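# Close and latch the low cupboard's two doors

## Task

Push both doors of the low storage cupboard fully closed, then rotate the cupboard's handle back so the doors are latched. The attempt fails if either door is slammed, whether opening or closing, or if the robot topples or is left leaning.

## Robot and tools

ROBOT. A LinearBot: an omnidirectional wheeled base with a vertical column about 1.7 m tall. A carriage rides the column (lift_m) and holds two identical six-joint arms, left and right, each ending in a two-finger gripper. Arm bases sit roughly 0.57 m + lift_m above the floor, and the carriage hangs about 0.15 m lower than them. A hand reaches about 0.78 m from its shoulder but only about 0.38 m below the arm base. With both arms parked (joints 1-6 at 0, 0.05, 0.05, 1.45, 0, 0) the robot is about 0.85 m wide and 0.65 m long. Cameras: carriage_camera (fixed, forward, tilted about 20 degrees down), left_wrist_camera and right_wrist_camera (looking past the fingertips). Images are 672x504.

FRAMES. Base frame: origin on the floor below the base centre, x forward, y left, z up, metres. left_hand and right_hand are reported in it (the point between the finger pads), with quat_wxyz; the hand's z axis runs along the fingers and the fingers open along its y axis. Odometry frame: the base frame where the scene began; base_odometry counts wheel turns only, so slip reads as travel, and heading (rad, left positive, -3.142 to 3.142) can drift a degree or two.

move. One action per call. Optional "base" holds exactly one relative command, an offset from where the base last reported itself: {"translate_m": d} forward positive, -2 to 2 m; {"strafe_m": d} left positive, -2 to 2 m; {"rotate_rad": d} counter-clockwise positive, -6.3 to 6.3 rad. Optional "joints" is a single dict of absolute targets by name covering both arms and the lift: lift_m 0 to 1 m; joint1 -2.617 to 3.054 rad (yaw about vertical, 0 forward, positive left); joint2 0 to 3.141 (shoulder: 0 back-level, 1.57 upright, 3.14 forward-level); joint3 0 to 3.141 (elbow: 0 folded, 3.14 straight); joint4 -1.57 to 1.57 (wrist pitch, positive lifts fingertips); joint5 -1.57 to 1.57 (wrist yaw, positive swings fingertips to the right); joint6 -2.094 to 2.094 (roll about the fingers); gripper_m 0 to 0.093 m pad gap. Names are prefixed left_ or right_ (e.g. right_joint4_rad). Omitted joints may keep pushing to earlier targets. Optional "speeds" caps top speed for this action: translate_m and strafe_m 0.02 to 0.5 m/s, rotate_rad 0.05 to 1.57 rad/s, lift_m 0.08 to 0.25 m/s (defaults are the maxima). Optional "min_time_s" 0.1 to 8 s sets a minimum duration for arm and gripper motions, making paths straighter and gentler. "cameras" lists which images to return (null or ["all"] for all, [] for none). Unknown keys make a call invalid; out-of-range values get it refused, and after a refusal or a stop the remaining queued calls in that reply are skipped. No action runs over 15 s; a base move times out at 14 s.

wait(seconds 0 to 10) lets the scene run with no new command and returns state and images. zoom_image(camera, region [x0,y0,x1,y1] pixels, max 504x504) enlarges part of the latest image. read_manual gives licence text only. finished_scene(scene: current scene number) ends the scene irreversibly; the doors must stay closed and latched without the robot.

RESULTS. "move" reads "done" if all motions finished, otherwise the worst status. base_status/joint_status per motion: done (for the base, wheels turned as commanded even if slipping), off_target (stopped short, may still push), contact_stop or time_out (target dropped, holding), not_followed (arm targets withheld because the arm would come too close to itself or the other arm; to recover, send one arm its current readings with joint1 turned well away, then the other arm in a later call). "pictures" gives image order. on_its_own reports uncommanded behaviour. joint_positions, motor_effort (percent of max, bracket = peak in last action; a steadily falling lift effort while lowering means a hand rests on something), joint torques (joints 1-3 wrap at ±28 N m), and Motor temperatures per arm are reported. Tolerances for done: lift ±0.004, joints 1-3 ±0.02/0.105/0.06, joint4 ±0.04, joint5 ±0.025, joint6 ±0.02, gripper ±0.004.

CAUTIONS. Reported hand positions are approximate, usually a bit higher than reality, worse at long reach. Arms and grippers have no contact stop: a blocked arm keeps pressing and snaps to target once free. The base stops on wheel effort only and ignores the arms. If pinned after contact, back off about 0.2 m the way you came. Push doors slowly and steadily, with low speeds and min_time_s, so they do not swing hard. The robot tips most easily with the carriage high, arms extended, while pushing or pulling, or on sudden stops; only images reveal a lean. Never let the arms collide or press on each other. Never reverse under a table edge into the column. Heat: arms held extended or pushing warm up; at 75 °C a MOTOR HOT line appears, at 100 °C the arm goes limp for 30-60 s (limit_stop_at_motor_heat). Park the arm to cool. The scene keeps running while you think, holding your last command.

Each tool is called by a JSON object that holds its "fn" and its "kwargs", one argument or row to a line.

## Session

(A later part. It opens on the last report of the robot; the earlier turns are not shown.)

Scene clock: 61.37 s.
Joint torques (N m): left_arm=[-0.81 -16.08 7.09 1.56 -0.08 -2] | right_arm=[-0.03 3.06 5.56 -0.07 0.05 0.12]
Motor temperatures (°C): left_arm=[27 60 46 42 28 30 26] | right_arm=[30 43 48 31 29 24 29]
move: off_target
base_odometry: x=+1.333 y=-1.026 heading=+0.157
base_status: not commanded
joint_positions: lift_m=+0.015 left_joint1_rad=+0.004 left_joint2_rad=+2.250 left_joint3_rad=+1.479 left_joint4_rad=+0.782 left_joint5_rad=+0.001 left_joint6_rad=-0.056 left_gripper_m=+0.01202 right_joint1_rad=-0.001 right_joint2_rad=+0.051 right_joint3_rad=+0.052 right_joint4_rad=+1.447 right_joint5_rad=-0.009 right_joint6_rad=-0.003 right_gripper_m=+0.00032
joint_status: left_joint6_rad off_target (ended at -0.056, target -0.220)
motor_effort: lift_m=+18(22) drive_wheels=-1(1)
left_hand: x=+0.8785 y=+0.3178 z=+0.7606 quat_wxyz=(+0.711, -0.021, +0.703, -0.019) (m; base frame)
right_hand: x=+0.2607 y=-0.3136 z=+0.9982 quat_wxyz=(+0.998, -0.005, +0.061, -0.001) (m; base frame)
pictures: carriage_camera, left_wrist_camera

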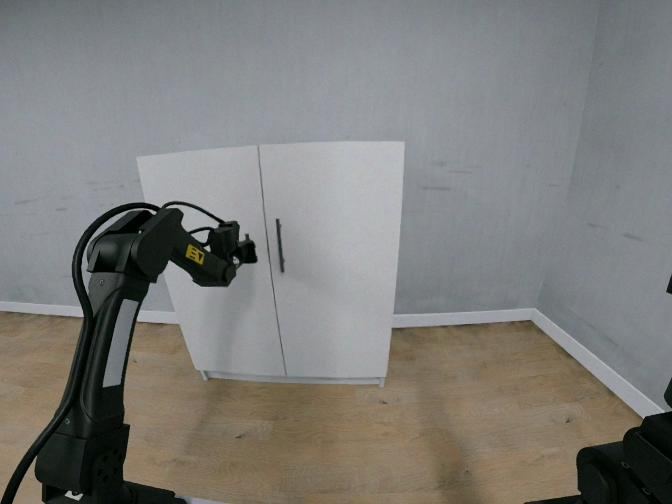

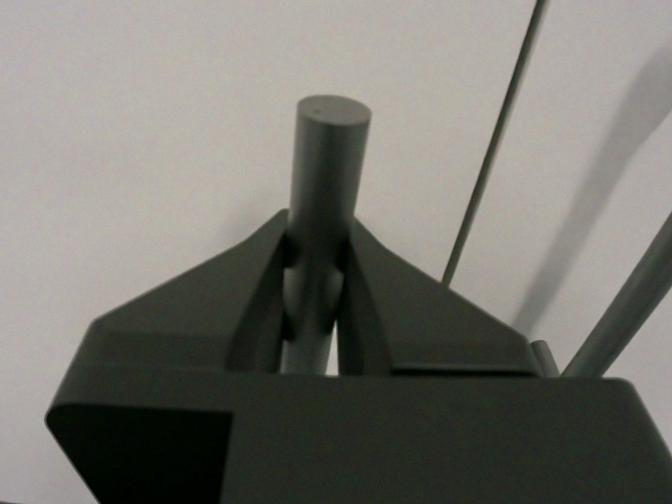

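{"fn": "move", "kwargs": {
  "joints": {"left_joint6_rad": -0.03, "left_gripper_m": 0.06},
  "min_time_s": 1.0,
  "cameras": []
}}

{"fn": "move", "kwargs": {
  "base": {"translate_m": -0.2},
  "speeds": {"translate_m": 0.15},
  "cameras": ["carriage_camera", "left_wrist_camera"]
}}

{"fn": "zoom_image", "kwargs": {
  "camera": "carriage_camera",
  "region": [160, 130, 410, 380]
}}

Scene clock: 62.83 s.
Joint torques (N m): left_arm=[-0.8 -16.1 7.1 1.85 -0.07 0.09] | right_arm=[-0.09 3.02 5.56 -0.1 0.04 0.13]
Motor temperatures (°C): left_arm=[27 61 46 42 28 30 26] | right_arm=[30 43 48 31 29 24 29]
move: done
base_odometry: x=+1.333 y=-1.026 heading=+0.157
base_status: not commanded
joint_positions: lift_m=+0.015 left_joint1_rad=+0.004 left_joint2_rad=+2.250 left_joint3_rad=+1.479 left_joint4_rad=+0.752 left_joint5_rad=+0.000 left_joint6_rad=-0.042 left_gripper_m=+0.05991 right_joint1_rad=-0.001 right_joint2_rad=+0.051 right_joint3_rad=+0.052 right_joint4_rad=+1.447 right_joint5_rad=-0.009 right_joint6_rad=-0.003 right_gripper_m=+0.00032
joint_status: all done
motor_effort: lift_m=+18(22) drive_wheels=-1(1)
left_hand: x=+0.8785 y=+0.3180 z=+0.7531 quat_wxyz=(+0.700, -0.016, +0.714, -0.013) (m; base frame)
right_hand: x=+0.2607 y=-0.3136 z=+0.9982 quat_wxyz=(+0.998, -0.005, +0.061, -0.001) (m; base frame)
pictures: none
No camera images: "cameras" was empty.

Scene clock: 65.13 s.
Joint torques (N m): left_arm=[-0.81 -16.25 7.1 1.89 -0.07 0.11] | right_arm=[-0.16 3.04 5.57 -0.09 0.04 0.13]
Motor temperatures (°C): left_arm=[27 62 46 42 28 30 26] | right_arm=[30 43 47 31 29 24 29]
move: done
base_odometry: x=+1.136 y=-1.057 heading=+0.157
base_status: done
joint_positions: lift_m=+0.015 left_joint1_rad=+0.004 left_joint2_rad=+2.250 left_joint3_rad=+1.479 left_joint4_rad=+0.747 left_joint5_rad=+0.000 left_joint6_rad=-0.040 left_gripper_m=+0.05991 right_joint1_rad=-0.001 right_joint2_rad=+0.051 right_joint3_rad=+0.052 right_joint4_rad=+1.447 right_joint5_rad=-0.009 right_joint6_rad=-0.003 right_gripper_m=+0.00032
joint_status: not commanded
motor_effort: lift_m=+20(22) drive_wheels=+0(7)
left_hand: x=+0.8785 y=+0.3180 z=+0.7519 quat_wxyz=(+0.698, -0.016, +0.716, -0.012) (m; base frame)
right_hand: x=+0.2607 y=-0.3136 z=+0.9982 quat_wxyz=(+0.998, -0.005, +0.061, -0.001) (m; base frame)
pictures: carriage_camera, left_wrist_camera

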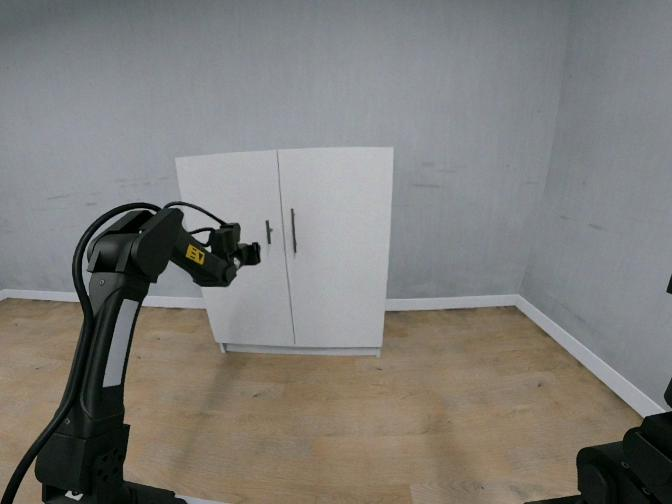

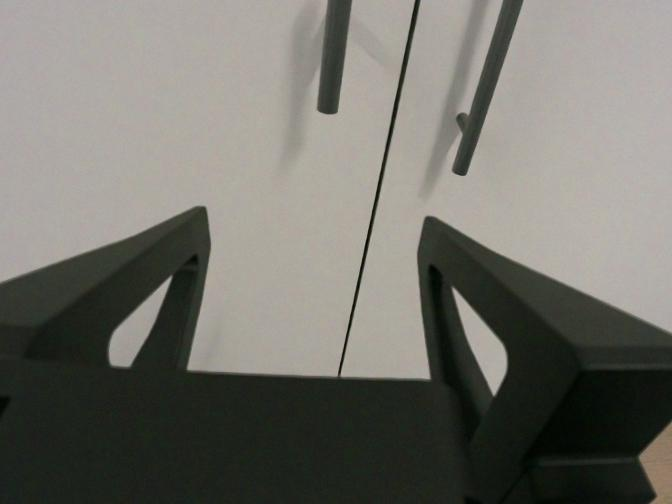

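Scaled by 2.016.

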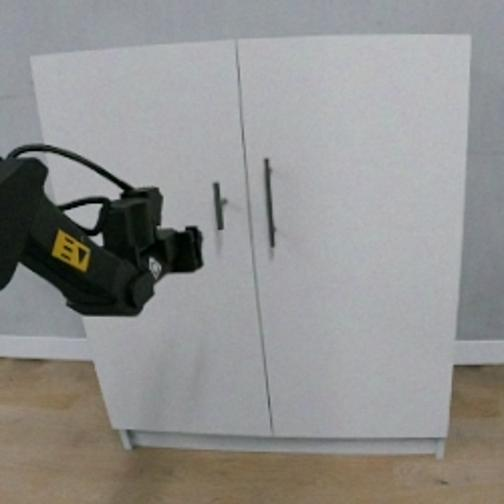

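{"fn": "finished_scene", "kwargs": {
  "scene": 2
}}

The scene is finished: the task was done.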